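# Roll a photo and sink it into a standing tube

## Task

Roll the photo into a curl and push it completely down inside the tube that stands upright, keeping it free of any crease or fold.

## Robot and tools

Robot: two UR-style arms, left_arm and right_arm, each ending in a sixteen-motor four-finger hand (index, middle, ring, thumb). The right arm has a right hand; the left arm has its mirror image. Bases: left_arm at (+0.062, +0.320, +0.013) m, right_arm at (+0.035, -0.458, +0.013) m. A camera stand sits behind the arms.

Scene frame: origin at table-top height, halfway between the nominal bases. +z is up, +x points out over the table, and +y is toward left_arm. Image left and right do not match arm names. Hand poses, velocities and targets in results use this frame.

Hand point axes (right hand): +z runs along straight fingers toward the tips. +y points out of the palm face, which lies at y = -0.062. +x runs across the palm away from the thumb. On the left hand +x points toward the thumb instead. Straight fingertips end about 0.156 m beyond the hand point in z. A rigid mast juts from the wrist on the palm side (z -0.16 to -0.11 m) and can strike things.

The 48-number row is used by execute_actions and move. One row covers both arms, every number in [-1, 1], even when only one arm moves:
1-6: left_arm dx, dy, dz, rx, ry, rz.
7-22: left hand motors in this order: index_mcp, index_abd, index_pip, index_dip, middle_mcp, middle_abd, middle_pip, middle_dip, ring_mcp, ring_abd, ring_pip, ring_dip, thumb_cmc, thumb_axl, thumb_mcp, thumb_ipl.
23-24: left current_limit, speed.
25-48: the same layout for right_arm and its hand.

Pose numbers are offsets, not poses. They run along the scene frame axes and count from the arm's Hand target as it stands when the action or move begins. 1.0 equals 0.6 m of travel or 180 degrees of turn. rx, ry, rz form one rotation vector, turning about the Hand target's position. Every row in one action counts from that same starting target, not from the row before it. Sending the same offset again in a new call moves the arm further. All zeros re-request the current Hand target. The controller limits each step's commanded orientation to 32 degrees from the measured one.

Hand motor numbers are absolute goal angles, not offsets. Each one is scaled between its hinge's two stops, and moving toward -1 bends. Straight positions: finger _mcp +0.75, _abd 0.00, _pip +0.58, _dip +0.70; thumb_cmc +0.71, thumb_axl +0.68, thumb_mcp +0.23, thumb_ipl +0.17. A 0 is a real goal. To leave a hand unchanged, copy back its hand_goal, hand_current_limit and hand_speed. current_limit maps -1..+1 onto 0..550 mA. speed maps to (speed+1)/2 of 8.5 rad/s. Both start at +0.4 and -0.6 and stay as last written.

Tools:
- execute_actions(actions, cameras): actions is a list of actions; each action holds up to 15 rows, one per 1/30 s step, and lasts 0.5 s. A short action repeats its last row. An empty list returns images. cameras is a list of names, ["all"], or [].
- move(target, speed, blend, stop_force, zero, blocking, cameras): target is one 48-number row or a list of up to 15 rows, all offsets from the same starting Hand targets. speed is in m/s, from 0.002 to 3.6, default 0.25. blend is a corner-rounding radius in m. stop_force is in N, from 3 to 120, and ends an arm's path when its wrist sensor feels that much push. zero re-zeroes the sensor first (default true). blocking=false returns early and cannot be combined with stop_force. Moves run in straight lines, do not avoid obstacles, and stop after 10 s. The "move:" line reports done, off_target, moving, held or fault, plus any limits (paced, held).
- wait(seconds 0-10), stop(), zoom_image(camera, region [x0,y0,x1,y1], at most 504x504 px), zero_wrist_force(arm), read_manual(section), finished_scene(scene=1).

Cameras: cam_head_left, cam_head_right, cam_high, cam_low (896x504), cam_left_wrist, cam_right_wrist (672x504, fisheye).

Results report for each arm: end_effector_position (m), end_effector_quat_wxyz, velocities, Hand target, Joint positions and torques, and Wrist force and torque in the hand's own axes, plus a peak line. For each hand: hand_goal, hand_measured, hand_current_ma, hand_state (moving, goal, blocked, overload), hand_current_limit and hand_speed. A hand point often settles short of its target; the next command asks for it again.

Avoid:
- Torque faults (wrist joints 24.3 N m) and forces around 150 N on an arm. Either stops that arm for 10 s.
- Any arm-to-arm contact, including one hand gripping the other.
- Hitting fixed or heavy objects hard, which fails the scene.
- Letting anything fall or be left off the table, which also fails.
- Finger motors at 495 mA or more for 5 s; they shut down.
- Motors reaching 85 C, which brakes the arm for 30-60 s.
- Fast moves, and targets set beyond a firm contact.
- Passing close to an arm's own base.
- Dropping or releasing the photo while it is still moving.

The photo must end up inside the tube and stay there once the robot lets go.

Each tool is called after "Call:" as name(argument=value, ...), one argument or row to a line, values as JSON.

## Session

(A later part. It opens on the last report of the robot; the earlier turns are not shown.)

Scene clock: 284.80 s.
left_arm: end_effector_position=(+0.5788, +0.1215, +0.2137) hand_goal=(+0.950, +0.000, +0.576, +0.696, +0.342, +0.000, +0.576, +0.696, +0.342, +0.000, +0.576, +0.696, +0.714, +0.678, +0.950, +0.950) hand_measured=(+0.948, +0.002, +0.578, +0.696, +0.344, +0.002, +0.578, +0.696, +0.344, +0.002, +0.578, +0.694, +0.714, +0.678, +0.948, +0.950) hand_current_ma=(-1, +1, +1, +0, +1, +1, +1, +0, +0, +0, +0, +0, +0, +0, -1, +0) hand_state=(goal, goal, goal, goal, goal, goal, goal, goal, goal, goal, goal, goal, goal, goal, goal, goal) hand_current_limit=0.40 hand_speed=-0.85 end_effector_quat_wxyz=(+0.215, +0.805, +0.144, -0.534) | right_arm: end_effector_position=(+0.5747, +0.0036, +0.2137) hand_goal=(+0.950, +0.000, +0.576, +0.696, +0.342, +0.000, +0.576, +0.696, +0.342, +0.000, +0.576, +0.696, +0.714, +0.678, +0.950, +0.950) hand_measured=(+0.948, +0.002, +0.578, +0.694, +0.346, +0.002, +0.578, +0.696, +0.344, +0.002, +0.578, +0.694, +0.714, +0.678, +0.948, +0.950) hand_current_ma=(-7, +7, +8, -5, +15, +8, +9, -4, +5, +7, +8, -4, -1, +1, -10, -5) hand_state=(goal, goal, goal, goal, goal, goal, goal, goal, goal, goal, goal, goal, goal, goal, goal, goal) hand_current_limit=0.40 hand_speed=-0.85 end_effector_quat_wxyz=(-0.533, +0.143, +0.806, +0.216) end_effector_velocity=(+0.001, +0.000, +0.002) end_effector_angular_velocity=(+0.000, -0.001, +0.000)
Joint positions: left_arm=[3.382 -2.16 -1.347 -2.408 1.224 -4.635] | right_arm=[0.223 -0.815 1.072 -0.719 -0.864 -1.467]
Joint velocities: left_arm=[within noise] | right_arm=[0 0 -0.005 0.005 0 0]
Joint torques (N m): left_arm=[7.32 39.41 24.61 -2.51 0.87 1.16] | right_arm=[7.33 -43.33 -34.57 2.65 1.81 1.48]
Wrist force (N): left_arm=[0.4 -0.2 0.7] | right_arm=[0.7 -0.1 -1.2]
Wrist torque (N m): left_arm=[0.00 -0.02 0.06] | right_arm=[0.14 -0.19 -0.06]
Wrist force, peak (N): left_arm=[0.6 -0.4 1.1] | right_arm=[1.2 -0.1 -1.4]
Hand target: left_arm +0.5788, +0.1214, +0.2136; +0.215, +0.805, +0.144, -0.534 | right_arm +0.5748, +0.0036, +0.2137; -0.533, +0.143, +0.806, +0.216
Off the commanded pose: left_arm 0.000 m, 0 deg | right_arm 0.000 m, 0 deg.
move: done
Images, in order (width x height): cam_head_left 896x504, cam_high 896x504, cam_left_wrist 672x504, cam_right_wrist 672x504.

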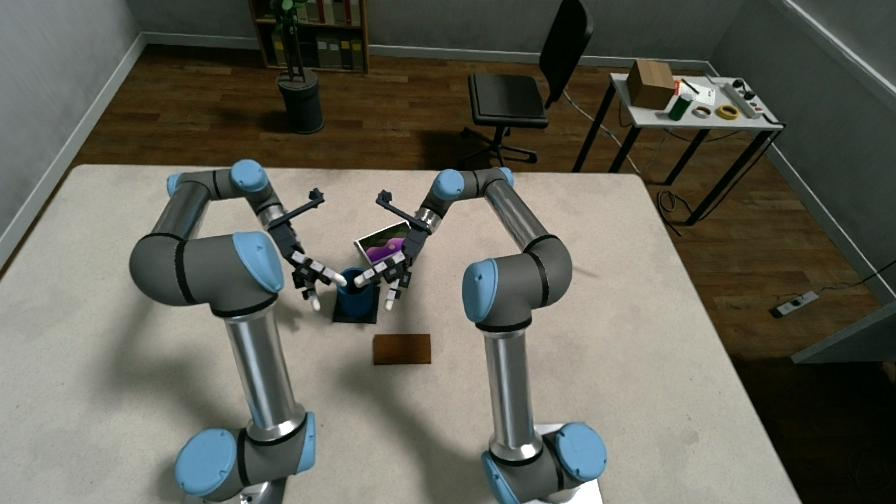

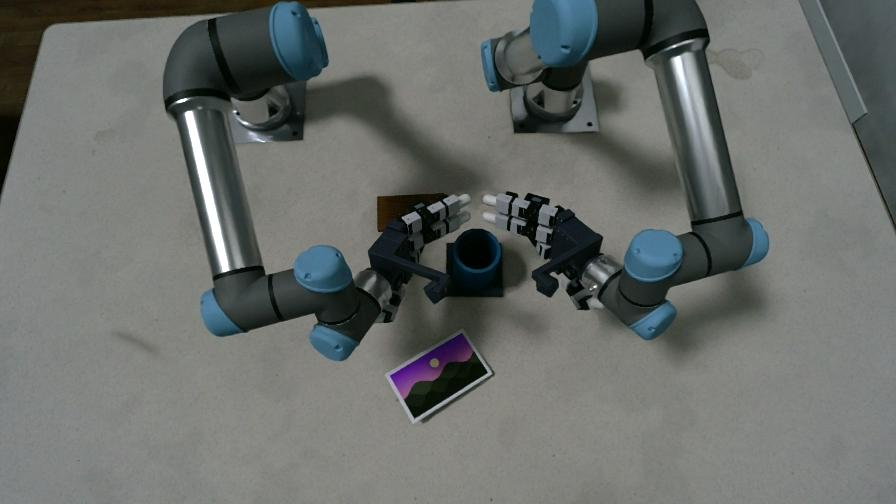

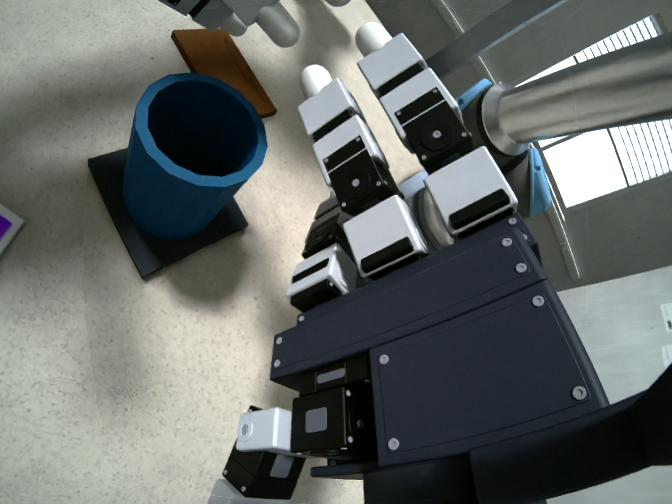

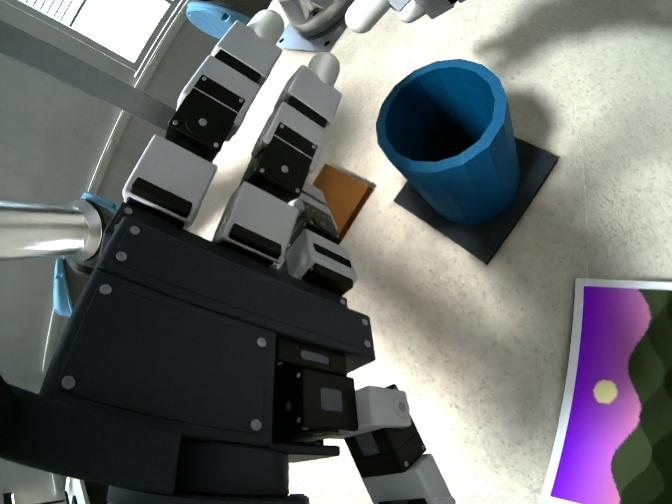

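Call:
move(
  target=[
    [0,0.08,0.2,0,-0.372,0,0.75,0,0.576,0.696,0.75,0,0.576,0.696,0.75,0,0.576,0.696,0.714,0.678,0.95,0.95,0.4,-0.7,-0.05,-0.35,0.2,0,-0.372,0,0.75,0,0.576,0.696,0.75,0,0.576,0.696,0.75,0,0.576,0.696,0.714,0.678,0.95,0.95,0.4,-0.7],
  ],
  speed=0.25,
  cameras=["cam_high"],
)

Scene clock: 290.20 s.
left_arm: end_effector_position=(+0.5788, +0.1695, +0.3336) hand_goal=(+0.750, +0.000, +0.576, +0.696, +0.750, +0.000, +0.576, +0.696, +0.750, +0.000, +0.576, +0.696, +0.714, +0.678, +0.950, +0.950) hand_measured=(+0.756, +0.002, +0.578, +0.696, +0.752, +0.002, +0.578, +0.696, +0.752, +0.002, +0.578, +0.694, +0.714, +0.678, +0.948, +0.950) hand_current_ma=(+4, +1, +1, +0, +0, +1, +1, +0, +0, +0, +0, +0, +0, +0, -1, +0) hand_state=(goal, goal, goal, goal, goal, goal, goal, goal, goal, goal, goal, goal, goal, goal, goal, goal) hand_current_limit=0.40 hand_speed=-0.70 end_effector_quat_wxyz=(+0.259, +0.966, +0.001, -0.001) | right_arm: end_effector_position=(+0.5448, -0.2064, +0.3337) hand_goal=(+0.750, +0.000, +0.576, +0.696, +0.750, +0.000, +0.576, +0.696, +0.750, +0.000, +0.576, +0.696, +0.714, +0.678, +0.950, +0.950) hand_measured=(+0.756, +0.002, +0.578, +0.694, +0.752, +0.002, +0.578, +0.696, +0.752, +0.002, +0.578, +0.694, +0.714, +0.678, +0.948, +0.950) hand_current_ma=(+23, +7, +8, -5, +8, +8, +9, -4, +8, +7, +8, -4, +0, +0, -11, -5) hand_state=(goal, goal, goal, goal, goal, goal, goal, goal, goal, goal, goal, goal, goal, goal, goal, goal) hand_current_limit=0.40 hand_speed=-0.70 end_effector_quat_wxyz=(+0.000, +0.000, +0.966, +0.259)
Joint positions: left_arm=[3.54 -1.567 -1.81 -1.533 1.082 -4.316] | right_arm=[-0.123 -1.584 1.848 -1.751 -1.053 -1.737]
Joint torques (N m): left_arm=[-13.49 22.29 25.15 3.07 0.84 -0.12] | right_arm=[6.03 -17 -34.8 -2.23 -0.79 -0.21]
Wrist force (N): left_arm=[0.4 -0.1 -0.3] | right_arm=[-0.1 0.3 0.1]
Wrist torque (N m): left_arm=[0.00 0.05 0.09] | right_arm=[0.04 0.02 -0.12]
Wrist force, peak (N): left_arm=[1.0 -0.2 1.2] | right_arm=[0.7 0.0 -1.4]
Hand target: left_arm +0.5788, +0.1694, +0.3336; +0.259, +0.966, +0.001, -0.001 | right_arm +0.5448, -0.2064, +0.3337; +0.000, +0.000, +0.966, +0.259
Off the commanded pose: left_arm 0.000 m, 0 deg | right_arm 0.000 m, 0 deg.
move: done
Images, in order (width x height): cam_high 896x504.

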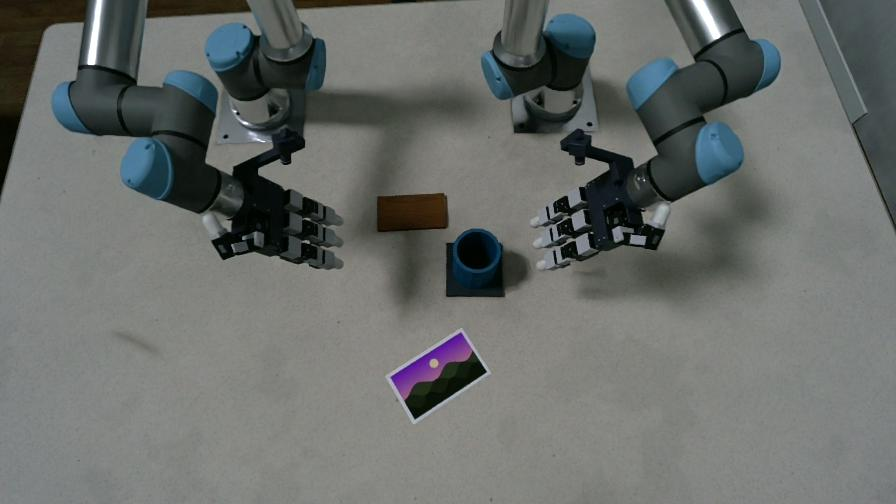

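Call:
move(
  target=[
    [0,0,0,0,0,0,0.75,0,0.576,0.696,0.75,0,0.576,0.696,0.75,0,0.576,0.696,0.714,0.678,0.95,0.95,0.4,-0.7,-0.25,-0.4,0,0,0,0,0.75,0,0.576,0.696,0.75,0,0.576,0.696,0.75,0,0.576,0.696,0.714,0.678,0.95,0.95,0.4,-0.7],
    [0.165,-0.45,0,0.2488,-0.1518,-0.3256,0.75,0,0.576,0.696,0.75,0,0.576,0.696,0.75,0,0.576,0.696,0.714,0.678,0.95,0.95,0.4,-0.7,-0.25,-0.4,0,0,0,0,0.75,0,0.576,0.696,0.75,0,0.576,0.696,0.75,0,0.576,0.696,0.714,0.678,0.95,0.95,0.4,-0.7],
  ],
  speed=0.3,
  blend=0.02,
  cameras=["cam_high","cam_left_wrist"],
)

Scene clock: 294.20 s.
left_arm: end_effector_position=(+0.6777, -0.1006, +0.3336) hand_goal=(+0.750, +0.000, +0.576, +0.696, +0.750, +0.000, +0.576, +0.696, +0.750, +0.000, +0.576, +0.696, +0.714, +0.678, +0.950, +0.950) hand_measured=(+0.748, +0.002, +0.578, +0.696, +0.748, +0.002, +0.578, +0.696, +0.748, +0.002, +0.578, +0.694, +0.714, +0.678, +0.948, +0.950) hand_current_ma=(-1, +1, +0, +0, -1, +1, +0, +0, -1, +0, +0, +0, +0, +0, -1, +0) hand_state=(goal, goal, goal, goal, goal, goal, goal, goal, goal, goal, goal, goal, goal, goal, goal, goal) hand_current_limit=0.40 hand_speed=-0.70 end_effector_quat_wxyz=(-0.148, +0.841, -0.512, +0.090) | right_arm: end_effector_position=(+0.3948, -0.4464, +0.3337) hand_goal=(+0.750, +0.000, +0.576, +0.696, +0.750, +0.000, +0.576, +0.696, +0.750, +0.000, +0.576, +0.696, +0.714, +0.678, +0.950, +0.950) hand_measured=(+0.756, +0.002, +0.578, +0.694, +0.752, +0.002, +0.578, +0.696, +0.752, +0.002, +0.578, +0.694, +0.714, +0.678, +0.948, +0.950) hand_current_ma=(+23, +7, +8, -5, +12, +8, +9, -4, +13, +7, +8, -4, +2, -1, -11, -5) hand_state=(goal, goal, goal, goal, goal, goal, goal, goal, goal, goal, goal, goal, goal, goal, goal, goal) hand_current_limit=0.40 hand_speed=-0.70 end_effector_quat_wxyz=(+0.000, +0.000, +0.966, +0.259)
Joint positions: left_arm=[2.793 -2.129 -0.962 -1.392 1.837 -3.986] | right_arm=[-0.819 -1.867 2.002 -1.299 -1.231 -2.482]
Joint torques (N m): left_arm=[0.69 43.44 27.82 3.75 0.29 0.53] | right_arm=[-10.16 2.47 -37.24 0.91 -1.16 -1.69]
Wrist force (N): left_arm=[-1.3 0.1 -0.2] | right_arm=[0.1 0.2 0.1]
Wrist torque (N m): left_arm=[0.03 0.16 0.00] | right_arm=[0.02 0.00 -0.05]
Wrist force, peak (N): left_arm=[-1.4 0.4 0.1] | right_arm=[-1.1 2.0 1.4]
Hand target: left_arm +0.6778, -0.1006, +0.3336; -0.149, +0.841, -0.512, +0.090 | right_arm +0.3948, -0.4464, +0.3337; +0.000, +0.000, +0.966, +0.259
Off the commanded pose: left_arm 0.000 m, 0 deg | right_arm 0.000 m, 0 deg.
move: done
Images, in order (width x height): cam_high 896x504, cam_left_wrist 672x504.

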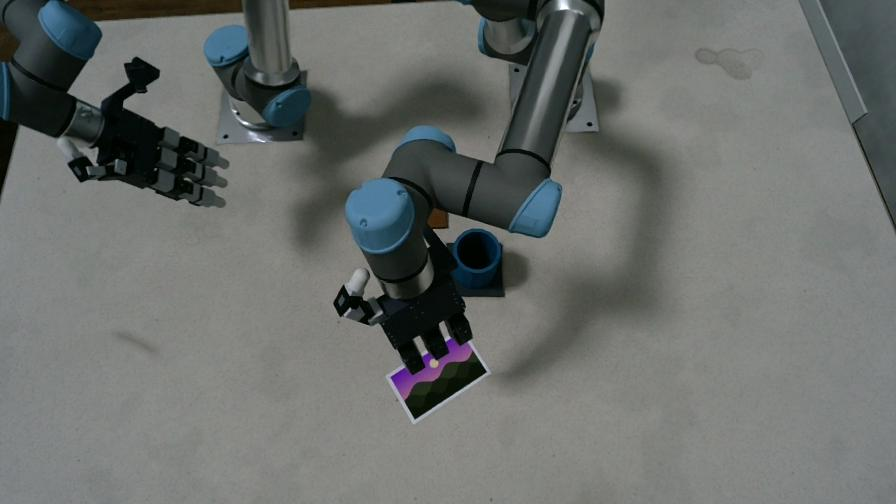

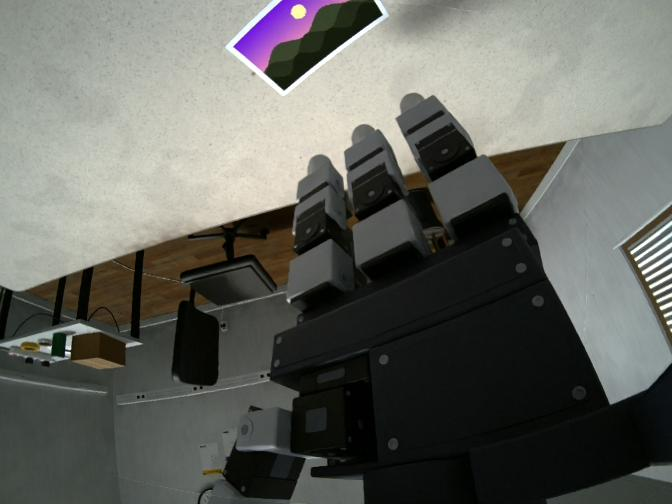

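Call:
move(
  target=[
    [0,-0.015,-0.35,0,0,0,0.75,0,0.576,0.696,0.75,0,0.576,0.696,0.75,0,0.576,0.696,0.714,0.678,0.95,0.95,0.4,-0.7,0,0,0,0,0,0,0.75,0,0.576,0.696,0.75,0,0.576,0.696,0.75,0,0.576,0.696,0.714,0.678,0.95,0.95,0.4,-0.7],
  ],
  speed=0.2,
)

Call:
zero_wrist_force(
  arm="left_arm",
)

Call:
move(
  target=[
    [0,0,-0.07,0,0,0,0.75,0,0.576,0.696,0.75,0,0.576,0.696,0.75,0,0.576,0.696,0.714,0.678,0.95,0.95,0.4,-0.7,0,0,0,0,0,0,0.75,0,0.576,0.696,0.75,0,0.576,0.696,0.75,0,0.576,0.696,0.714,0.678,0.95,0.95,0.4,-0.7],
  ],
  speed=0.02,
  stop_force=4,
  cameras=["cam_high","cam_left_wrist"],
)

Scene clock: 295.90 s.
left_arm: end_effector_position=(+0.6777, -0.1096, +0.1237) hand_goal=(+0.750, +0.000, +0.576, +0.696, +0.750, +0.000, +0.576, +0.696, +0.750, +0.000, +0.576, +0.696, +0.714, +0.678, +0.950, +0.950) hand_measured=(+0.746, +0.002, +0.578, +0.696, +0.748, +0.002, +0.578, +0.696, +0.748, +0.002, +0.578, +0.694, +0.714, +0.678, +0.948, +0.950) hand_current_ma=(-1, +1, +0, +0, -1, +1, +0, +0, -1, +0, +0, +0, +0, +0, -1, +0) hand_state=(goal, goal, goal, goal, goal, goal, goal, goal, goal, goal, goal, goal, goal, goal, goal, goal) hand_current_limit=0.40 hand_speed=-0.70 end_effector_quat_wxyz=(-0.149, +0.841, -0.512, +0.090) | right_arm: end_effector_position=(+0.3948, -0.4464, +0.3337) hand_goal=(+0.750, +0.000, +0.576, +0.696, +0.750, +0.000, +0.576, +0.696, +0.750, +0.000, +0.576, +0.696, +0.714, +0.678, +0.950, +0.950) hand_measured=(+0.756, +0.002, +0.578, +0.694, +0.752, +0.002, +0.578, +0.696, +0.752, +0.002, +0.578, +0.694, +0.714, +0.678, +0.948, +0.950) hand_current_ma=(+23, +7, +8, -5, +12, +8, +9, -4, +13, +7, +8, -4, +2, -1, -11, -5) hand_state=(goal, goal, goal, goal, goal, goal, goal, goal, goal, goal, goal, goal, goal, goal, goal, goal) hand_current_limit=0.40 hand_speed=-0.70 end_effector_quat_wxyz=(+0.000, +0.000, +0.966, +0.259)
Joint positions: left_arm=[2.781 -2.243 -1.324 -0.919 1.84 -3.998] | right_arm=[-0.819 -1.867 2.002 -1.299 -1.231 -2.482]
Joint torques (N m): left_arm=[-1.19 46.67 17.15 4.25 1.01 0.91] | right_arm=[-9.61 2.75 -37.86 1.02 -1.26 -1.47]
Wrist force (N): left_arm=[-1.0 0.3 0.2] | right_arm=[0.1 0.3 0.2]
Wrist torque (N m): left_arm=[0.04 0.15 0.02] | right_arm=[0.05 0.00 -0.06]
Wrist force, peak (N): left_arm=[-0.9 0.9 2.2] | right_arm=[0.3 0.6 0.3]
Hand target: left_arm +0.6778, -0.1096, +0.1236; -0.149, +0.841, -0.512, +0.090 | right_arm +0.3948, -0.4464, +0.3337; +0.000, +0.000, +0.966, +0.259
Off the commanded pose: left_arm 0.000 m, 0 deg | right_arm 0.000 m, 0 deg.
move: done

Wrist force sensor zeroed.

Scene clock: 298.73 s.
left_arm: end_effector_position=(+0.6778, -0.1096, +0.0909) hand_goal=(+0.750, +0.000, +0.576, +0.696, +0.750, +0.000, +0.576, +0.696, +0.750, +0.000, +0.576, +0.696, +0.714, +0.678, +0.950, +0.950) hand_measured=(+0.748, +0.002, +0.578, +0.696, +0.748, +0.002, +0.576, +0.696, +0.748, +0.002, +0.576, +0.694, +0.714, +0.678, +0.948, +0.950) hand_current_ma=(-1, +0, +0, +0, -1, +1, +0, +0, -1, +0, +0, +0, +0, +0, -1, +0) hand_state=(goal, goal, goal, goal, goal, goal, goal, goal, goal, goal, goal, goal, goal, goal, goal, goal) hand_current_limit=0.40 hand_speed=-0.70 end_effector_quat_wxyz=(-0.149, +0.841, -0.512, +0.090) | right_arm: end_effector_position=(+0.3948, -0.4464, +0.3337) hand_goal=(+0.750, +0.000, +0.576, +0.696, +0.750, +0.000, +0.576, +0.696, +0.750, +0.000, +0.576, +0.696, +0.714, +0.678, +0.950, +0.950) hand_measured=(+0.756, +0.002, +0.578, +0.694, +0.752, +0.002, +0.578, +0.696, +0.752, +0.002, +0.578, +0.694, +0.714, +0.678, +0.948, +0.950) hand_current_ma=(+23, +7, +8, -5, +12, +8, +9, -4, +13, +7, +8, -4, +2, -1, -11, -5) hand_state=(goal, goal, goal, goal, goal, goal, goal, goal, goal, goal, goal, goal, goal, goal, goal, goal) hand_current_limit=0.40 hand_speed=-0.70 end_effector_quat_wxyz=(+0.000, +0.000, +0.966, +0.259)
Joint positions: left_arm=[2.781 -2.278 -1.355 -0.853 1.839 -3.998] | right_arm=[-0.819 -1.867 2.002 -1.299 -1.231 -2.482]
Joint torques (N m): left_arm=[8.65 57.92 26.36 3.96 -0.85 0.9] | right_arm=[-10.89 3.87 -37.46 0.89 -1.11 -1.39]
Wrist force (N, zeroed by zero_wrist_force on left_arm): left_arm=[0.8 0.0 -2.2] | right_arm=[-0.1 0.1 0.1]
Wrist torque (N m, zeroed by zero_wrist_force on left_arm): left_arm=[0.25 -0.04 0.07] | right_arm=[0.03 0.03 -0.07]
Wrist force, peak (N, zeroed by zero_wrist_force on left_arm): left_arm=[-0.1 -1.2 -19.0] | right_arm=[0.1 0.6 0.2]
Hand target: left_arm +0.6778, -0.1096, +0.0909; -0.149, +0.841, -0.512, +0.090 (not the last commanded pose) | right_arm +0.3948, -0.4464, +0.3337; +0.000, +0.000, +0.966, +0.259
Off the commanded pose: left_arm 0.009 m, 0 deg | right_arm 0.000 m, 0 deg.
move: contact (left_arm)
Images, in order (width x height): cam_high 896x504, cam_left_wrist 672x504.

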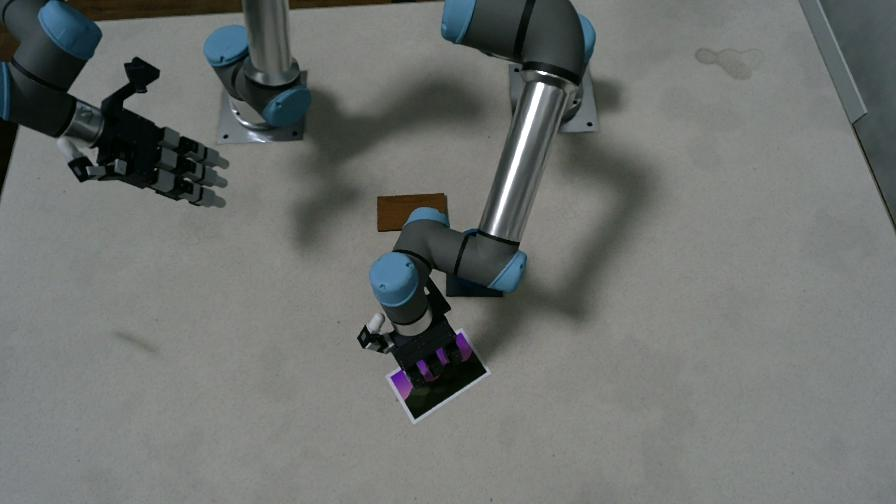

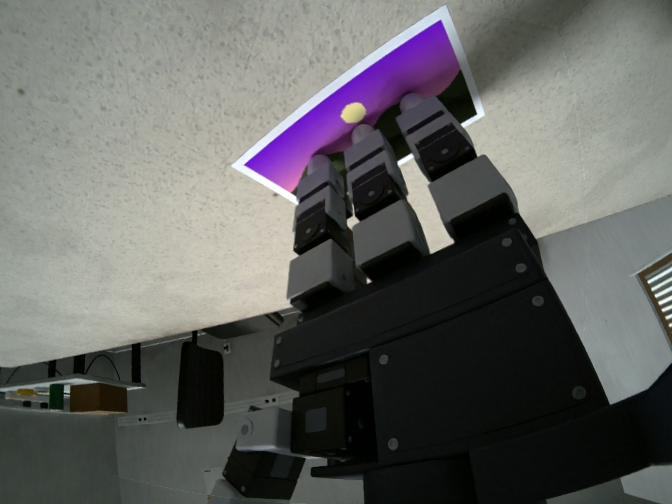

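Call:
move(
  target=[
    [0,0,-0.0012,0,0,0,0.75,0,0.576,0.696,0.75,0,0.576,0.696,0.75,0,0.576,0.696,0.714,0.678,0.95,0.95,0.4,-0.7,-0.16,-0.16,0.16,0,0,0,0.75,0,0.576,0.696,0.75,0,0.576,0.696,0.75,0,0.576,0.696,0.714,0.678,0.95,0.95,0.4,-0.7],
  ],
  speed=0.2,
)

Call:
move(
  target=[
    [-0.06,-0.02,0,0,0,0,0.75,0,0.576,0.696,0.75,0,0.576,0.696,0.75,0,0.576,0.696,0.714,0.678,0.95,0.95,0.4,-0.7,0,0,0,0,0,0,0.75,0,0.576,0.696,0.75,0,0.576,0.696,0.75,0,0.576,0.696,0.714,0.678,0.95,0.95,0.4,-0.7],
  ],
  speed=0.04,
  cameras=["cam_high","cam_left_wrist"],
)

Scene clock: 300.50 s.
left_arm: end_effector_position=(+0.6778, -0.1096, +0.0902) hand_goal=(+0.750, +0.000, +0.576, +0.696, +0.750, +0.000, +0.576, +0.696, +0.750, +0.000, +0.576, +0.696, +0.714, +0.678, +0.950, +0.950) hand_measured=(+0.748, +0.000, +0.578, +0.696, +0.748, +0.002, +0.576, +0.696, +0.748, +0.000, +0.576, +0.694, +0.714, +0.678, +0.948, +0.950) hand_current_ma=(-1, +0, +0, +0, -1, +0, +0, +0, -1, +0, +0, +0, +0, +0, -1, +0) hand_state=(goal, goal, goal, goal, goal, goal, goal, goal, goal, goal, goal, goal, goal, goal, goal, goal) hand_current_limit=0.40 hand_speed=-0.70 end_effector_quat_wxyz=(-0.149, +0.841, -0.512, +0.090) | right_arm: end_effector_position=(+0.2989, -0.5424, +0.4296) hand_goal=(+0.750, +0.000, +0.576, +0.696, +0.750, +0.000, +0.576, +0.696, +0.750, +0.000, +0.576, +0.696, +0.714, +0.678, +0.950, +0.950) hand_measured=(+0.756, +0.002, +0.578, +0.694, +0.752, +0.002, +0.578, +0.696, +0.752, +0.002, +0.578, +0.694, +0.714, +0.678, +0.948, +0.950) hand_current_ma=(+23, +7, +8, -5, +12, +8, +9, -4, +13, +7, +8, -4, +2, -1, -11, -5) hand_state=(goal, goal, goal, goal, goal, goal, goal, goal, goal, goal, goal, goal, goal, goal, goal, goal) hand_current_limit=0.40 hand_speed=-0.70 end_effector_quat_wxyz=(+0.000, +0.000, +0.966, +0.259)
Joint positions: left_arm=[2.781 -2.279 -1.356 -0.852 1.839 -3.998] | right_arm=[-1.2 -1.9 1.758 -0.931 -1.399 -2.836]
Joint torques (N m): left_arm=[7.61 27.5 6.52 1.47 -0.75 0.74] | right_arm=[-6.21 -21.01 -19.72 -0.61 0.41 -1.38]
Wrist force (N, zeroed by zero_wrist_force on left_arm): left_arm=[-0.4 -0.9 -18.7] | right_arm=[0.2 0.4 0.2]
Wrist torque (N m, zeroed by zero_wrist_force on left_arm): left_arm=[1.51 -0.46 0.00] | right_arm=[0.06 0.00 -0.07]
Wrist force, peak (N, zeroed by zero_wrist_force on left_arm): left_arm=[-0.2 -1.3 -19.4] | right_arm=[-0.7 0.7 1.6]
Hand target: left_arm +0.6778, -0.1096, +0.0902; -0.149, +0.841, -0.512, +0.090 | right_arm +0.2988, -0.5424, +0.4297; +0.000, +0.000, +0.966, +0.259
Off the commanded pose: left_arm 0.000 m, 0 deg | right_arm 0.000 m, 0 deg.
move: done

Scene clock: 301.73 s.
left_arm: end_effector_position=(+0.6417, -0.1217, +0.0903) hand_goal=(+0.750, +0.000, +0.576, +0.696, +0.750, +0.000, +0.576, +0.696, +0.750, +0.000, +0.576, +0.696, +0.714, +0.678, +0.950, +0.950) hand_measured=(+0.754, +0.004, +0.584, +0.698, +0.754, +0.004, +0.582, +0.698, +0.754, +0.004, +0.582, +0.698, +0.714, +0.678, +0.948, +0.950) hand_current_ma=(+2, +1, +4, +1, +2, +1, +4, +1, +2, +1, +4, +1, +0, +0, -1, +0) hand_state=(goal, goal, goal, goal, goal, goal, goal, goal, goal, goal, goal, goal, goal, goal, goal, goal) hand_current_limit=0.40 hand_speed=-0.70 end_effector_quat_wxyz=(-0.149, +0.841, -0.512, +0.090) | right_arm: end_effector_position=(+0.2988, -0.5424, +0.4297) hand_goal=(+0.750, +0.000, +0.576, +0.696, +0.750, +0.000, +0.576, +0.696, +0.750, +0.000, +0.576, +0.696, +0.714, +0.678, +0.950, +0.950) hand_measured=(+0.756, +0.002, +0.578, +0.694, +0.752, +0.002, +0.578, +0.696, +0.752, +0.002, +0.578, +0.694, +0.714, +0.678, +0.948, +0.950) hand_current_ma=(+23, +7, +8, -5, +12, +8, +9, -4, +13, +7, +8, -4, +2, -1, -11, -5) hand_state=(goal, goal, goal, goal, goal, goal, goal, goal, goal, goal, goal, goal, goal, goal, goal, goal) hand_current_limit=0.40 hand_speed=-0.70 end_effector_quat_wxyz=(+0.000, +0.000, +0.966, +0.259)
Joint positions: left_arm=[2.745 -2.23 -1.441 -0.825 1.848 -4.035] | right_arm=[-1.2 -1.9 1.758 -0.931 -1.399 -2.836]
Joint torques (N m): left_arm=[7.52 37.46 26.58 1.1 0.9 0.99] | right_arm=[-9.33 -19.29 -37.41 1.33 -1.36 -1.86]
Wrist force (N, zeroed by zero_wrist_force on left_arm): left_arm=[-0.1 -0.7 -0.8] | right_arm=[0.1 0.1 -0.1]
Wrist torque (N m, zeroed by zero_wrist_force on left_arm): left_arm=[0.15 -0.05 -0.02] | right_arm=[0.04 0.01 -0.06]
Wrist force, peak (N, zeroed by zero_wrist_force on left_arm): left_arm=[0.6 -1.7 -22.6] | right_arm=[-0.1 0.6 0.2]
Hand target: left_arm +0.6418, -0.1216, +0.0902; -0.149, +0.841, -0.512, +0.090 | right_arm +0.2988, -0.5424, +0.4297; +0.000, +0.000, +0.966, +0.259
Off the commanded pose: left_arm 0.000 m, 0 deg | right_arm 0.000 m, 0 deg.
move: done
Images, in order (width x height): cam_high 896x504, cam_left_wrist 672x504.

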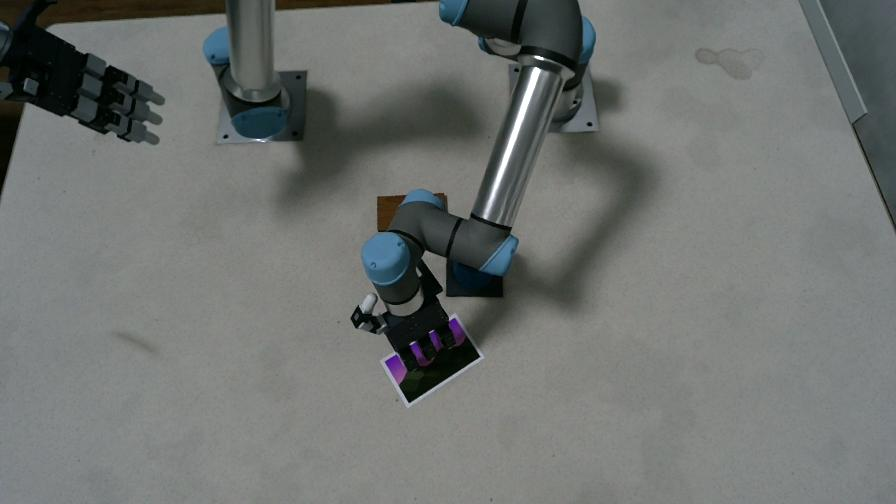

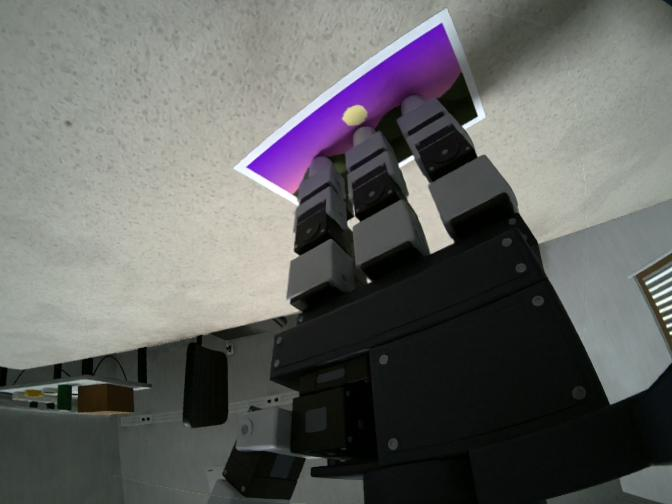

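Call:
move(
  target=[
    [-0.1737,-0.0843,-0.001,0,0,-0.0755,0.75,0,0.576,0.696,0.75,0,0.576,0.696,0.75,0,0.576,0.696,0.714,0.678,0.95,0.95,0.4,-0.7,0,0,0,0,0,0,0.75,0,0.576,0.696,0.75,0,0.576,0.696,0.75,0,0.576,0.696,0.714,0.678,0.95,0.95,0.4,-0.7],
  ],
  speed=0.05,
  cameras=["cam_high","cam_left_wrist"],
)

Scene clock: 304.53 s.
left_arm: end_effector_position=(+0.5373, -0.1723, +0.0897) hand_goal=(+0.750, +0.000, +0.576, +0.696, +0.750, +0.000, +0.576, +0.696, +0.750, +0.000, +0.576, +0.696, +0.714, +0.678, +0.950, +0.950) hand_measured=(+0.762, -0.002, +0.584, +0.700, +0.760, -0.002, +0.584, +0.700, +0.760, -0.002, +0.584, +0.700, +0.714, +0.678, +0.948, +0.950) hand_current_ma=(+9, +0, +5, +1, +9, +0, +5, +1, +8, -1, +5, +1, +0, +0, -1, +0) hand_state=(goal, goal, goal, goal, goal, goal, goal, goal, goal, goal, goal, goal, goal, goal, goal, goal) hand_current_limit=0.40 hand_speed=-0.70 end_effector_quat_wxyz=(-0.137, +0.775, -0.608, +0.107) end_effector_velocity=(+0.002, +0.000, +0.000) end_effector_angular_velocity=(-0.002, +0.000, +0.004) | right_arm: end_effector_position=(+0.2988, -0.5424, +0.4297) hand_goal=(+0.750, +0.000, +0.576, +0.696, +0.750, +0.000, +0.576, +0.696, +0.750, +0.000, +0.576, +0.696, +0.714, +0.678, +0.950, +0.950) hand_measured=(+0.756, +0.002, +0.578, +0.694, +0.752, +0.002, +0.578, +0.696, +0.752, +0.002, +0.578, +0.694, +0.714, +0.678, +0.948, +0.950) hand_current_ma=(+23, +7, +8, -5, +12, +8, +9, -4, +13, +7, +8, -4, +2, -1, -11, -5) hand_state=(goal, goal, goal, goal, goal, goal, goal, goal, goal, goal, goal, goal, goal, goal, goal, goal) hand_current_limit=0.40 hand_speed=-0.70 end_effector_quat_wxyz=(+0.000, +0.000, +0.966, +0.259)
Joint positions: left_arm=[2.609 -2.147 -1.595 -0.727 1.824 -3.932] | right_arm=[-1.2 -1.9 1.758 -0.931 -1.399 -2.836]
Joint velocities: left_arm=[0.002 -0.002 0.005 -0.002 -0.001 -0.002] | right_arm=[within noise]
Joint torques (N m): left_arm=[8.96 34.7 26.6 0.12 -1.38 -1.6] | right_arm=[-10.64 -20.12 -36.96 1.44 -1.44 -1.62]
Wrist force (N, zeroed by zero_wrist_force on left_arm): left_arm=[-0.7 -2.4 -2.0] | right_arm=[-0.1 0.2 0.0]
Wrist torque (N m, zeroed by zero_wrist_force on left_arm): left_arm=[0.25 -0.15 -0.12] | right_arm=[0.03 0.04 -0.08]
Wrist force, peak (N, zeroed by zero_wrist_force on left_arm): left_arm=[-0.5 -2.8 -2.5] | right_arm=[-0.1 0.7 -0.1]
Hand target: left_arm +0.5376, -0.1722, +0.0896; -0.137, +0.775, -0.608, +0.107 | right_arm +0.2988, -0.5424, +0.4297; +0.000, +0.000, +0.966, +0.259
Off the commanded pose: left_arm 0.000 m, 0 deg | right_arm 0.000 m, 0 deg.
move: done
Images, in order (width x height): cam_high 896x504, cam_left_wrist 672x504.

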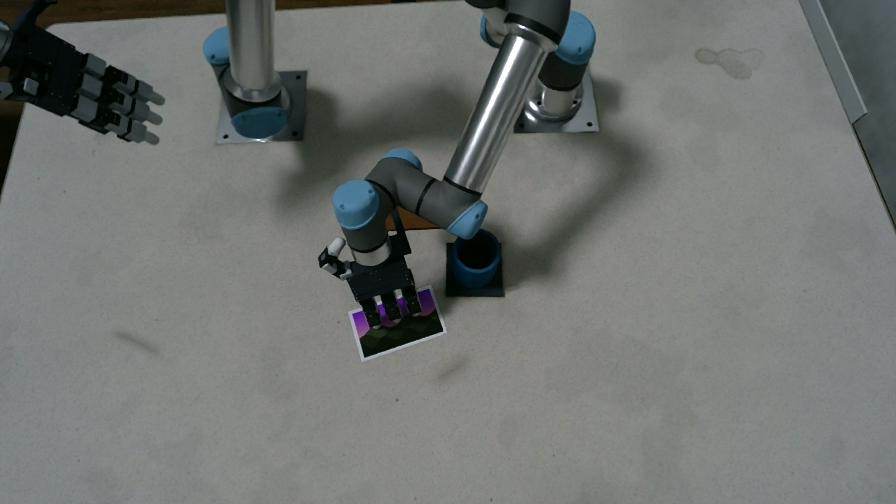

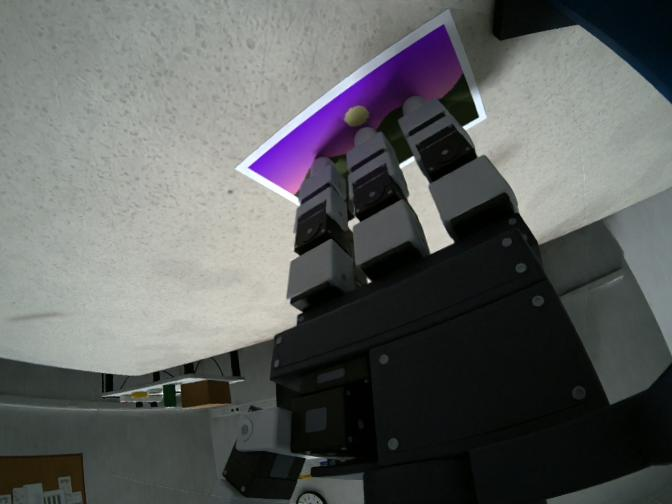

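Call:
move(
  target=[
    [-0.1737,-0.0843,0,0,0,-0.0755,0.75,0,0.576,0.696,0.75,0,0.576,0.696,0.75,0,0.576,0.696,0.714,0.678,0.95,0.95,0.4,-0.7,0,0,0,0,0,0,0.75,0,0.576,0.696,0.75,0,0.576,0.696,0.75,0,0.576,0.696,0.714,0.678,0.95,0.95,0.4,-0.7],
  ],
  speed=0.05,
  cameras=["cam_high","cam_left_wrist"],
)

Call:
zoom_image(
  camera="cam_high",
  region=[300, 220, 440, 360],
)

Scene clock: 307.27 s.
left_arm: end_effector_position=(+0.4331, -0.2228, +0.0896) hand_goal=(+0.750, +0.000, +0.576, +0.696, +0.750, +0.000, +0.576, +0.696, +0.750, +0.000, +0.576, +0.696, +0.714, +0.678, +0.950, +0.950) hand_measured=(+0.762, -0.002, +0.584, +0.700, +0.762, -0.002, +0.584, +0.700, +0.762, -0.002, +0.584, +0.700, +0.714, +0.678, +0.948, +0.950) hand_current_ma=(+10, -1, +6, +1, +10, +0, +5, +2, +9, -1, +5, +1, +0, +0, -1, +0) hand_state=(goal, goal, goal, goal, goal, goal, goal, goal, goal, goal, goal, goal, goal, goal, goal, goal) hand_current_limit=0.40 hand_speed=-0.70 end_effector_quat_wxyz=(-0.123, +0.697, -0.695, +0.123) | right_arm: end_effector_position=(+0.2988, -0.5424, +0.4297) hand_goal=(+0.750, +0.000, +0.576, +0.696, +0.750, +0.000, +0.576, +0.696, +0.750, +0.000, +0.576, +0.696, +0.714, +0.678, +0.950, +0.950) hand_measured=(+0.756, +0.002, +0.578, +0.694, +0.752, +0.002, +0.578, +0.696, +0.752, +0.002, +0.578, +0.694, +0.714, +0.678, +0.948, +0.950) hand_current_ma=(+23, +7, +8, -5, +12, +8, +9, -4, +13, +7, +8, -4, +2, -1, -11, -5) hand_state=(goal, goal, goal, goal, goal, goal, goal, goal, goal, goal, goal, goal, goal, goal, goal, goal) hand_current_limit=0.40 hand_speed=-0.70 end_effector_quat_wxyz=(+0.000, +0.000, +0.966, +0.259)
Joint positions: left_arm=[2.452 -2.1 -1.682 -0.669 1.804 -3.852] | right_arm=[-1.2 -1.9 1.758 -0.931 -1.399 -2.836]
Joint torques (N m): left_arm=[9.87 39.2 23.96 1.71 -1.09 -0.85] | right_arm=[-9.53 -20.1 -37.32 1.37 -1.45 -1.76]
Wrist force (N, zeroed by zero_wrist_force on left_arm): left_arm=[-0.1 -1.5 -2.9] | right_arm=[0.0 0.6 -0.1]
Wrist torque (N m, zeroed by zero_wrist_force on left_arm): left_arm=[0.31 -0.11 -0.08] | right_arm=[0.10 0.02 -0.06]
Wrist force, peak (N, zeroed by zero_wrist_force on left_arm): left_arm=[-0.7 -3.3 -2.5] | right_arm=[0.0 0.7 0.1]
Hand target: left_arm +0.4333, -0.2227, +0.0896; -0.123, +0.697, -0.695, +0.122 | right_arm +0.2988, -0.5424, +0.4297; +0.000, +0.000, +0.966, +0.259
Off the commanded pose: left_arm 0.000 m, 0 deg | right_arm 0.000 m, 0 deg.
move: done
Images, in order (width x height): cam_high 896x504, cam_left_wrist 672x504.

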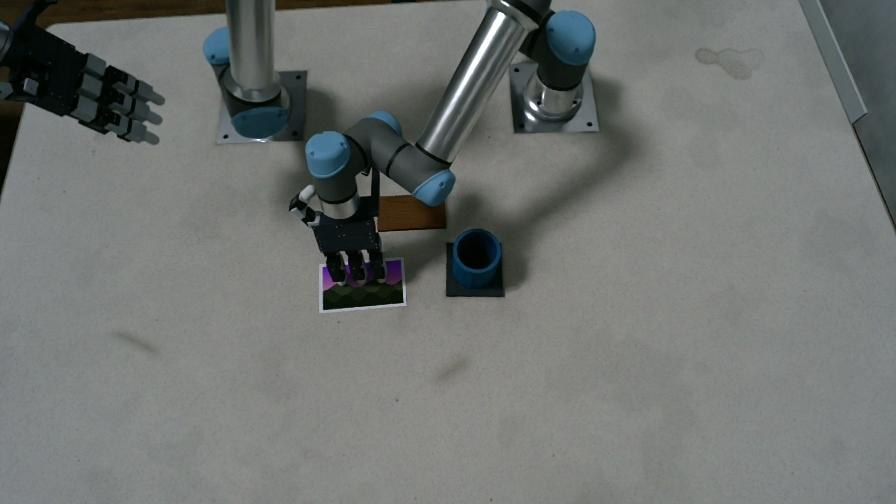

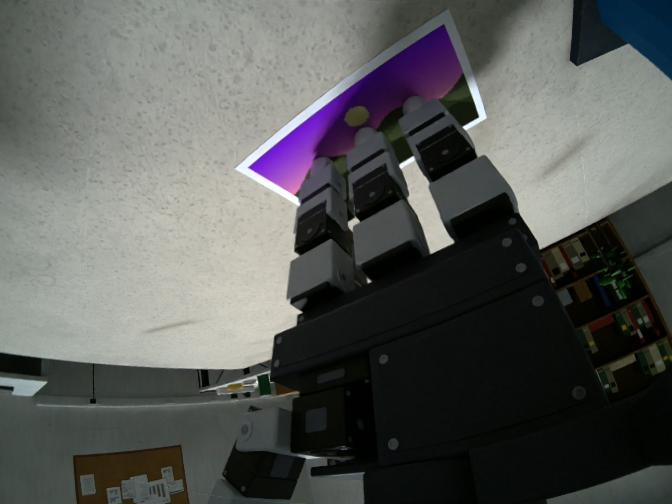

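Scaled by 3.600 from the camera's 896x504 image, which has a finer 1280x720 frame.

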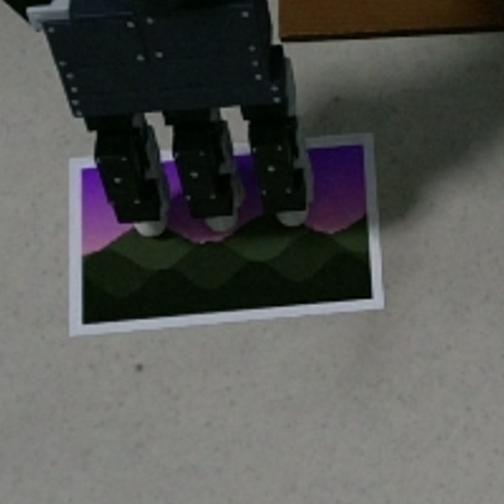

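Call:
move(
  target=[
    [0,0,0.38,0,0,0,0.75,0,0.576,0.696,0.75,0,0.576,0.696,0.75,0,0.576,0.696,0.714,0.678,0.95,0.95,0.4,-0.7,0,0,0,0,0,0,0.75,0,0.576,0.696,0.75,0,0.576,0.696,0.75,0,0.576,0.696,0.714,0.678,0.95,0.95,0.4,-0.7],
    [0.16,0.5,0.38,-0.2171,0.2160,0.4643,0.75,0,0.576,0.696,0.75,0,0.576,0.696,0.75,0,0.576,0.696,0.714,0.678,0.95,0.95,0.4,-0.7,0.3,0.15,-0.19,0,0,0,0.75,0,0.576,0.696,0.75,0,0.576,0.696,0.75,0,0.576,0.696,0.714,0.678,0.95,0.95,0.4,-0.7],
  ],
  speed=0.3,
  blend=0.03,
  cameras=["cam_high"],
)

Call:
zoom_image(
  camera="cam_high",
  region=[300, 220, 440, 360],
)

Scene clock: 312.10 s.
left_arm: end_effector_position=(+0.5293, +0.0773, +0.3176) hand_goal=(+0.750, +0.000, +0.576, +0.696, +0.750, +0.000, +0.576, +0.696, +0.750, +0.000, +0.576, +0.696, +0.714, +0.678, +0.950, +0.950) hand_measured=(+0.752, +0.000, +0.578, +0.698, +0.752, +0.000, +0.578, +0.698, +0.752, -0.002, +0.578, +0.698, +0.714, +0.678, +0.948, +0.950) hand_current_ma=(+1, +0, +0, +1, +0, +0, +0, +1, +1, +0, +0, +1, +0, +0, -1, +0) hand_state=(goal, goal, goal, goal, goal, goal, goal, goal, goal, goal, goal, goal, goal, goal, goal, goal) hand_current_limit=0.40 hand_speed=-0.70 end_effector_quat_wxyz=(+0.258, +0.966, +0.000, +0.000) | right_arm: end_effector_position=(+0.4788, -0.4524, +0.3156) hand_goal=(+0.750, +0.000, +0.576, +0.696, +0.750, +0.000, +0.576, +0.696, +0.750, +0.000, +0.576, +0.696, +0.714, +0.678, +0.950, +0.950) hand_measured=(+0.756, +0.002, +0.578, +0.694, +0.752, +0.002, +0.578, +0.696, +0.752, +0.002, +0.578, +0.694, +0.714, +0.678, +0.948, +0.950) hand_current_ma=(+23, +7, +8, -5, +12, +8, +9, -4, +13, +7, +8, -4, +2, -1, -11, -5) hand_state=(goal, goal, goal, goal, goal, goal, goal, goal, goal, goal, goal, goal, goal, goal, goal, goal) hand_current_limit=0.40 hand_speed=-0.70 end_effector_quat_wxyz=(+0.000, +0.000, +0.966, +0.259)
Joint positions: left_arm=[3.372 -1.46 -1.975 -1.38 1.058 -4.504] | right_arm=[-0.682 -1.655 1.893 -1.45 -1.179 -2.346]
Joint torques (N m): left_arm=[-1.22 8.69 26.74 3.47 0.37 0.43] | right_arm=[-9.62 -28.75 -36.56 0.62 -1.16 -1.52]
Wrist force (N, zeroed by zero_wrist_force on left_arm): left_arm=[1.3 -0.1 -0.3] | right_arm=[0.2 0.4 -0.2]
Wrist torque (N m, zeroed by zero_wrist_force on left_arm): left_arm=[-0.06 -0.09 -0.05] | right_arm=[0.10 -0.01 0.02]
Wrist force, peak (N, zeroed by zero_wrist_force on left_arm): left_arm=[0.3 -1.4 -3.3] | right_arm=[-0.7 0.5 0.5]
Hand target: left_arm +0.5293, +0.0773, +0.3176; +0.258, +0.966, +0.000, +0.000 | right_arm +0.4788, -0.4524, +0.3157; +0.000, +0.000, +0.966, +0.259
Off the commanded pose: left_arm 0.000 m, 0 deg | right_arm 0.000 m, 0 deg.
move: done
Images, in order (width x height): cam_high 896x504.

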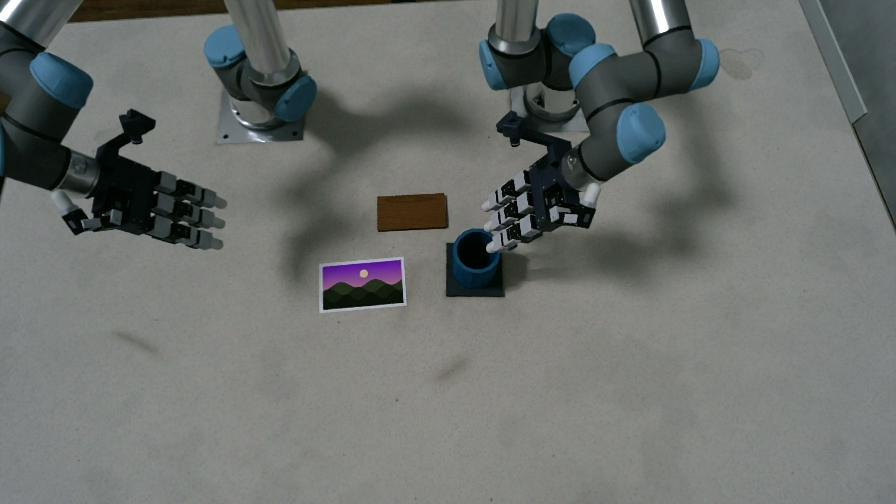

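Scaled by 3.600 from the camera's 896x504 image, which has a finer 1280x720 frame.

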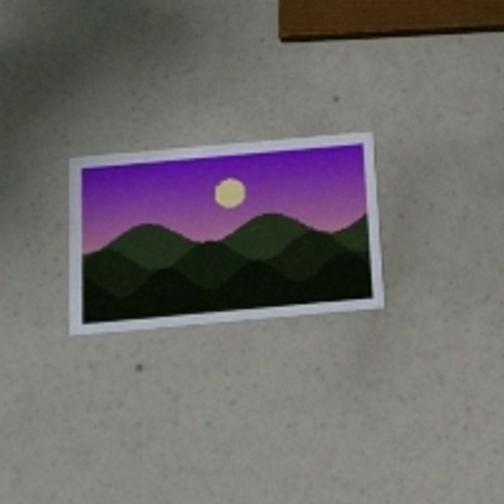

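Call:
move(
  target=[
    [0,0,0,0,-0.3044,-0.3967,0.548,0,0.066,-0.98,0.548,0,0.066,-0.98,0.548,0,0.066,-0.98,0.714,0.678,0.95,0.95,0.4,-0.7,0,0,0,0,0.3044,-0.3967,0.548,0,0.066,-0.98,0.548,0,0.066,-0.98,0.548,0,0.066,-0.98,0.714,0.678,0.95,0.95,0.4,-0.7],
  ],
  speed=0.5,
)

Call:
move(
  target=[
    [0,0,0,0,-0.3044,-0.3967,0.548,0,0.066,-0.98,0.548,0,0.066,-0.98,0.548,0,0.066,-0.98,0.714,0.678,0.95,0.95,0.4,-0.7,0,0,0,0,0.3044,-0.3967,0.548,0,0.066,-0.98,0.548,0,0.066,-0.98,0.548,0,0.066,-0.98,0.714,0.678,0.95,0.95,0.4,-0.7],
  ],
  speed=0.5,
  cameras=["cam_high","cam_head_left"],
)

Scene clock: 315.27 s.
left_arm: end_effector_position=(+0.5293, +0.0772, +0.3176) hand_goal=(+0.548, +0.000, +0.066, -0.980, +0.548, +0.000, +0.066, -0.980, +0.548, +0.000, +0.066, -0.980, +0.714, +0.678, +0.950, +0.950) hand_measured=(+0.552, +0.000, +0.072, -0.978, +0.552, +0.000, +0.070, -0.978, +0.552, -0.002, +0.072, -0.978, +0.714, +0.678, +0.950, +0.950) hand_current_ma=(+2, +0, +3, +1, +2, +0, +2, +1, +3, +0, +3, +1, +0, +0, +0, +0) hand_state=(goal, goal, goal, goal, goal, goal, goal, goal, goal, goal, goal, goal, goal, goal, goal, goal) hand_current_limit=0.40 hand_speed=-0.70 end_effector_quat_wxyz=(+0.183, +0.683, -0.653, +0.271) | right_arm: end_effector_position=(+0.4788, -0.4524, +0.3158) hand_goal=(+0.548, +0.000, +0.066, -0.980, +0.548, +0.000, +0.066, -0.980, +0.548, +0.000, +0.066, -0.980, +0.714, +0.678, +0.950, +0.950) hand_measured=(+0.552, +0.002, +0.072, -0.976, +0.552, +0.002, +0.072, -0.978, +0.552, +0.002, +0.072, -0.976, +0.714, +0.678, +0.948, +0.950) hand_current_ma=(+18, +7, +25, +14, +19, +8, +23, +11, +18, +7, +22, +14, +2, -1, -11, -5) hand_state=(goal, goal, goal, goal, goal, goal, goal, goal, goal, goal, goal, goal, goal, goal, goal, goal) hand_current_limit=0.40 hand_speed=-0.70 end_effector_quat_wxyz=(-0.270, +0.653, +0.683, +0.183) end_effector_velocity=(+0.000, -0.001, -0.001) end_effector_angular_velocity=(+0.001, +0.004, -0.007)
Joint positions: left_arm=[3.296 -1.655 -1.783 -1.189 0.909 -3.11] | right_arm=[-0.613 -1.79 1.843 -1.093 -1.15 -0.795]
Joint velocities: left_arm=[within noise] | right_arm=[-0.002 0 0.001 0 0.001 0.005]
Joint torques (N m): left_arm=[11.25 34.52 13.75 3.93 0.96 1.3] | right_arm=[-10.05 -1.69 -9.63 -3.68 -0.98 1.48]
Wrist force (N, zeroed by zero_wrist_force on left_arm): left_arm=[1.0 0.3 -0.7] | right_arm=[0.6 -0.2 -1.2]
Wrist torque (N m, zeroed by zero_wrist_force on left_arm): left_arm=[0.16 -0.06 0.06] | right_arm=[0.08 -0.14 0.09]
Wrist force, peak (N, zeroed by zero_wrist_force on left_arm): left_arm=[1.6 -0.1 -0.2] | right_arm=[1.0 -0.1 -1.3]
Hand target: left_arm +0.5293, +0.0773, +0.3176; +0.183, +0.683, -0.653, +0.271 | right_arm +0.4788, -0.4524, +0.3157; -0.271, +0.654, +0.683, +0.183
Off the commanded pose: left_arm 0.000 m, 0 deg | right_arm 0.000 m, 0 deg.
move: done

Scene clock: 317.43 s.
left_arm: end_effector_position=(+0.5293, +0.0772, +0.3176) hand_goal=(+0.548, +0.000, +0.066, -0.980, +0.548, +0.000, +0.066, -0.980, +0.548, +0.000, +0.066, -0.980, +0.714, +0.678, +0.950, +0.950) hand_measured=(+0.546, +0.000, +0.070, -0.978, +0.546, +0.000, +0.068, -0.978, +0.546, -0.002, +0.070, -0.978, +0.714, +0.678, +0.950, +0.950) hand_current_ma=(-1, +0, +1, +1, -1, +0, +1, +1, -1, +0, +1, +1, +0, +0, +0, +0) hand_state=(goal, goal, goal, goal, goal, goal, goal, goal, goal, goal, goal, goal, goal, goal, goal, goal) hand_current_limit=0.40 hand_speed=-0.70 end_effector_quat_wxyz=(+0.000, +0.000, +0.924, -0.383) | right_arm: end_effector_position=(+0.4789, -0.4524, +0.3157) hand_goal=(+0.548, +0.000, +0.066, -0.980, +0.548, +0.000, +0.066, -0.980, +0.548, +0.000, +0.066, -0.980, +0.714, +0.678, +0.950, +0.950) hand_measured=(+0.546, +0.002, +0.070, -0.976, +0.546, +0.002, +0.070, -0.978, +0.546, +0.002, +0.070, -0.976, +0.714, +0.678, +0.948, +0.950) hand_current_ma=(-7, +7, +16, +14, -8, +8, +15, +11, -9, +7, +13, +14, -3, +2, -11, -5) hand_state=(goal, goal, goal, goal, goal, goal, goal, goal, goal, goal, goal, goal, goal, goal, goal, goal) hand_current_limit=0.40 hand_speed=-0.70 end_effector_quat_wxyz=(-0.382, +0.924, +0.000, +0.000) end_effector_velocity=(-0.001, +0.000, +0.000) end_effector_angular_velocity=(+0.000, +0.005, -0.004)
Joint positions: left_arm=[3.177 -1.583 -1.718 -1.399 0.784 -1.589] | right_arm=[-0.465 -1.629 1.679 -1.183 -0.896 0.929]
Joint velocities: left_arm=[within noise] | right_arm=[-0.001 0 0.002 0 -0.001 0.005]
Joint torques (N m): left_arm=[11.28 14.48 29.95 3.6 -1.56 1.56] | right_arm=[-1.33 -32.26 -10.13 0.66 -0.69 1.59]
Wrist force (N, zeroed by zero_wrist_force on left_arm): left_arm=[0.0 0.3 -0.3] | right_arm=[0.7 -0.9 -0.5]
Wrist torque (N m, zeroed by zero_wrist_force on left_arm): left_arm=[0.20 -0.05 0.03] | right_arm=[-0.12 -0.05 0.14]
Wrist force, peak (N, zeroed by zero_wrist_force on left_arm): left_arm=[1.0 0.4 -0.8] | right_arm=[1.1 -1.2 -0.9]
Hand target: left_arm +0.5293, +0.0773, +0.3176; +0.000, +0.000, +0.924, -0.383 | right_arm +0.4788, -0.4524, +0.3157; -0.382, +0.924, +0.000, +0.000
Off the commanded pose: left_arm 0.000 m, 0 deg | right_arm 0.000 m, 0 deg.
move: done
Images, in order (width x height): cam_head_left 896x504, cam_high 896x504.

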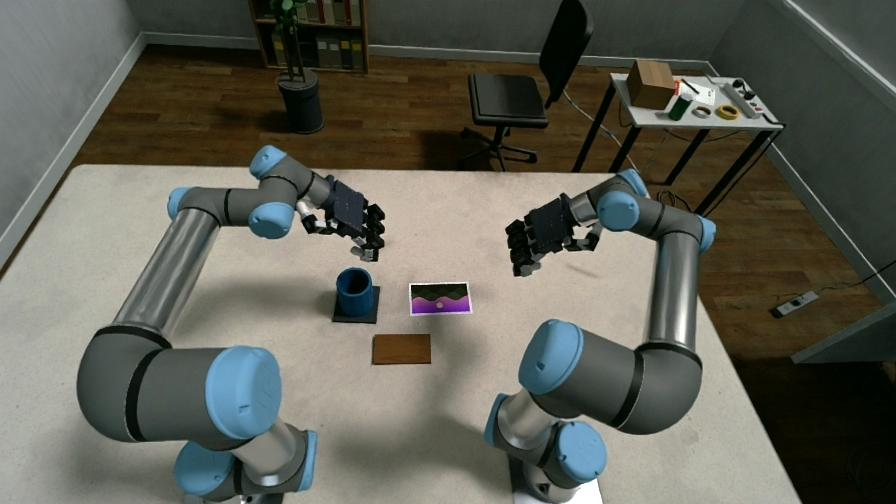

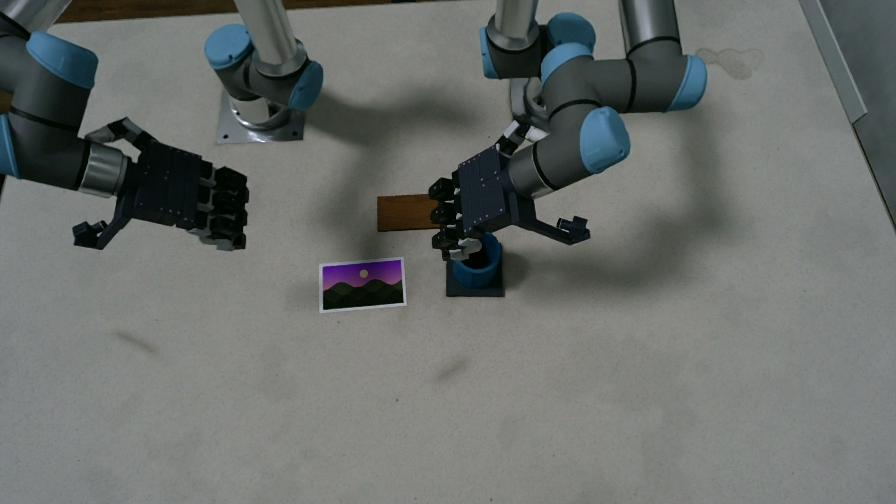

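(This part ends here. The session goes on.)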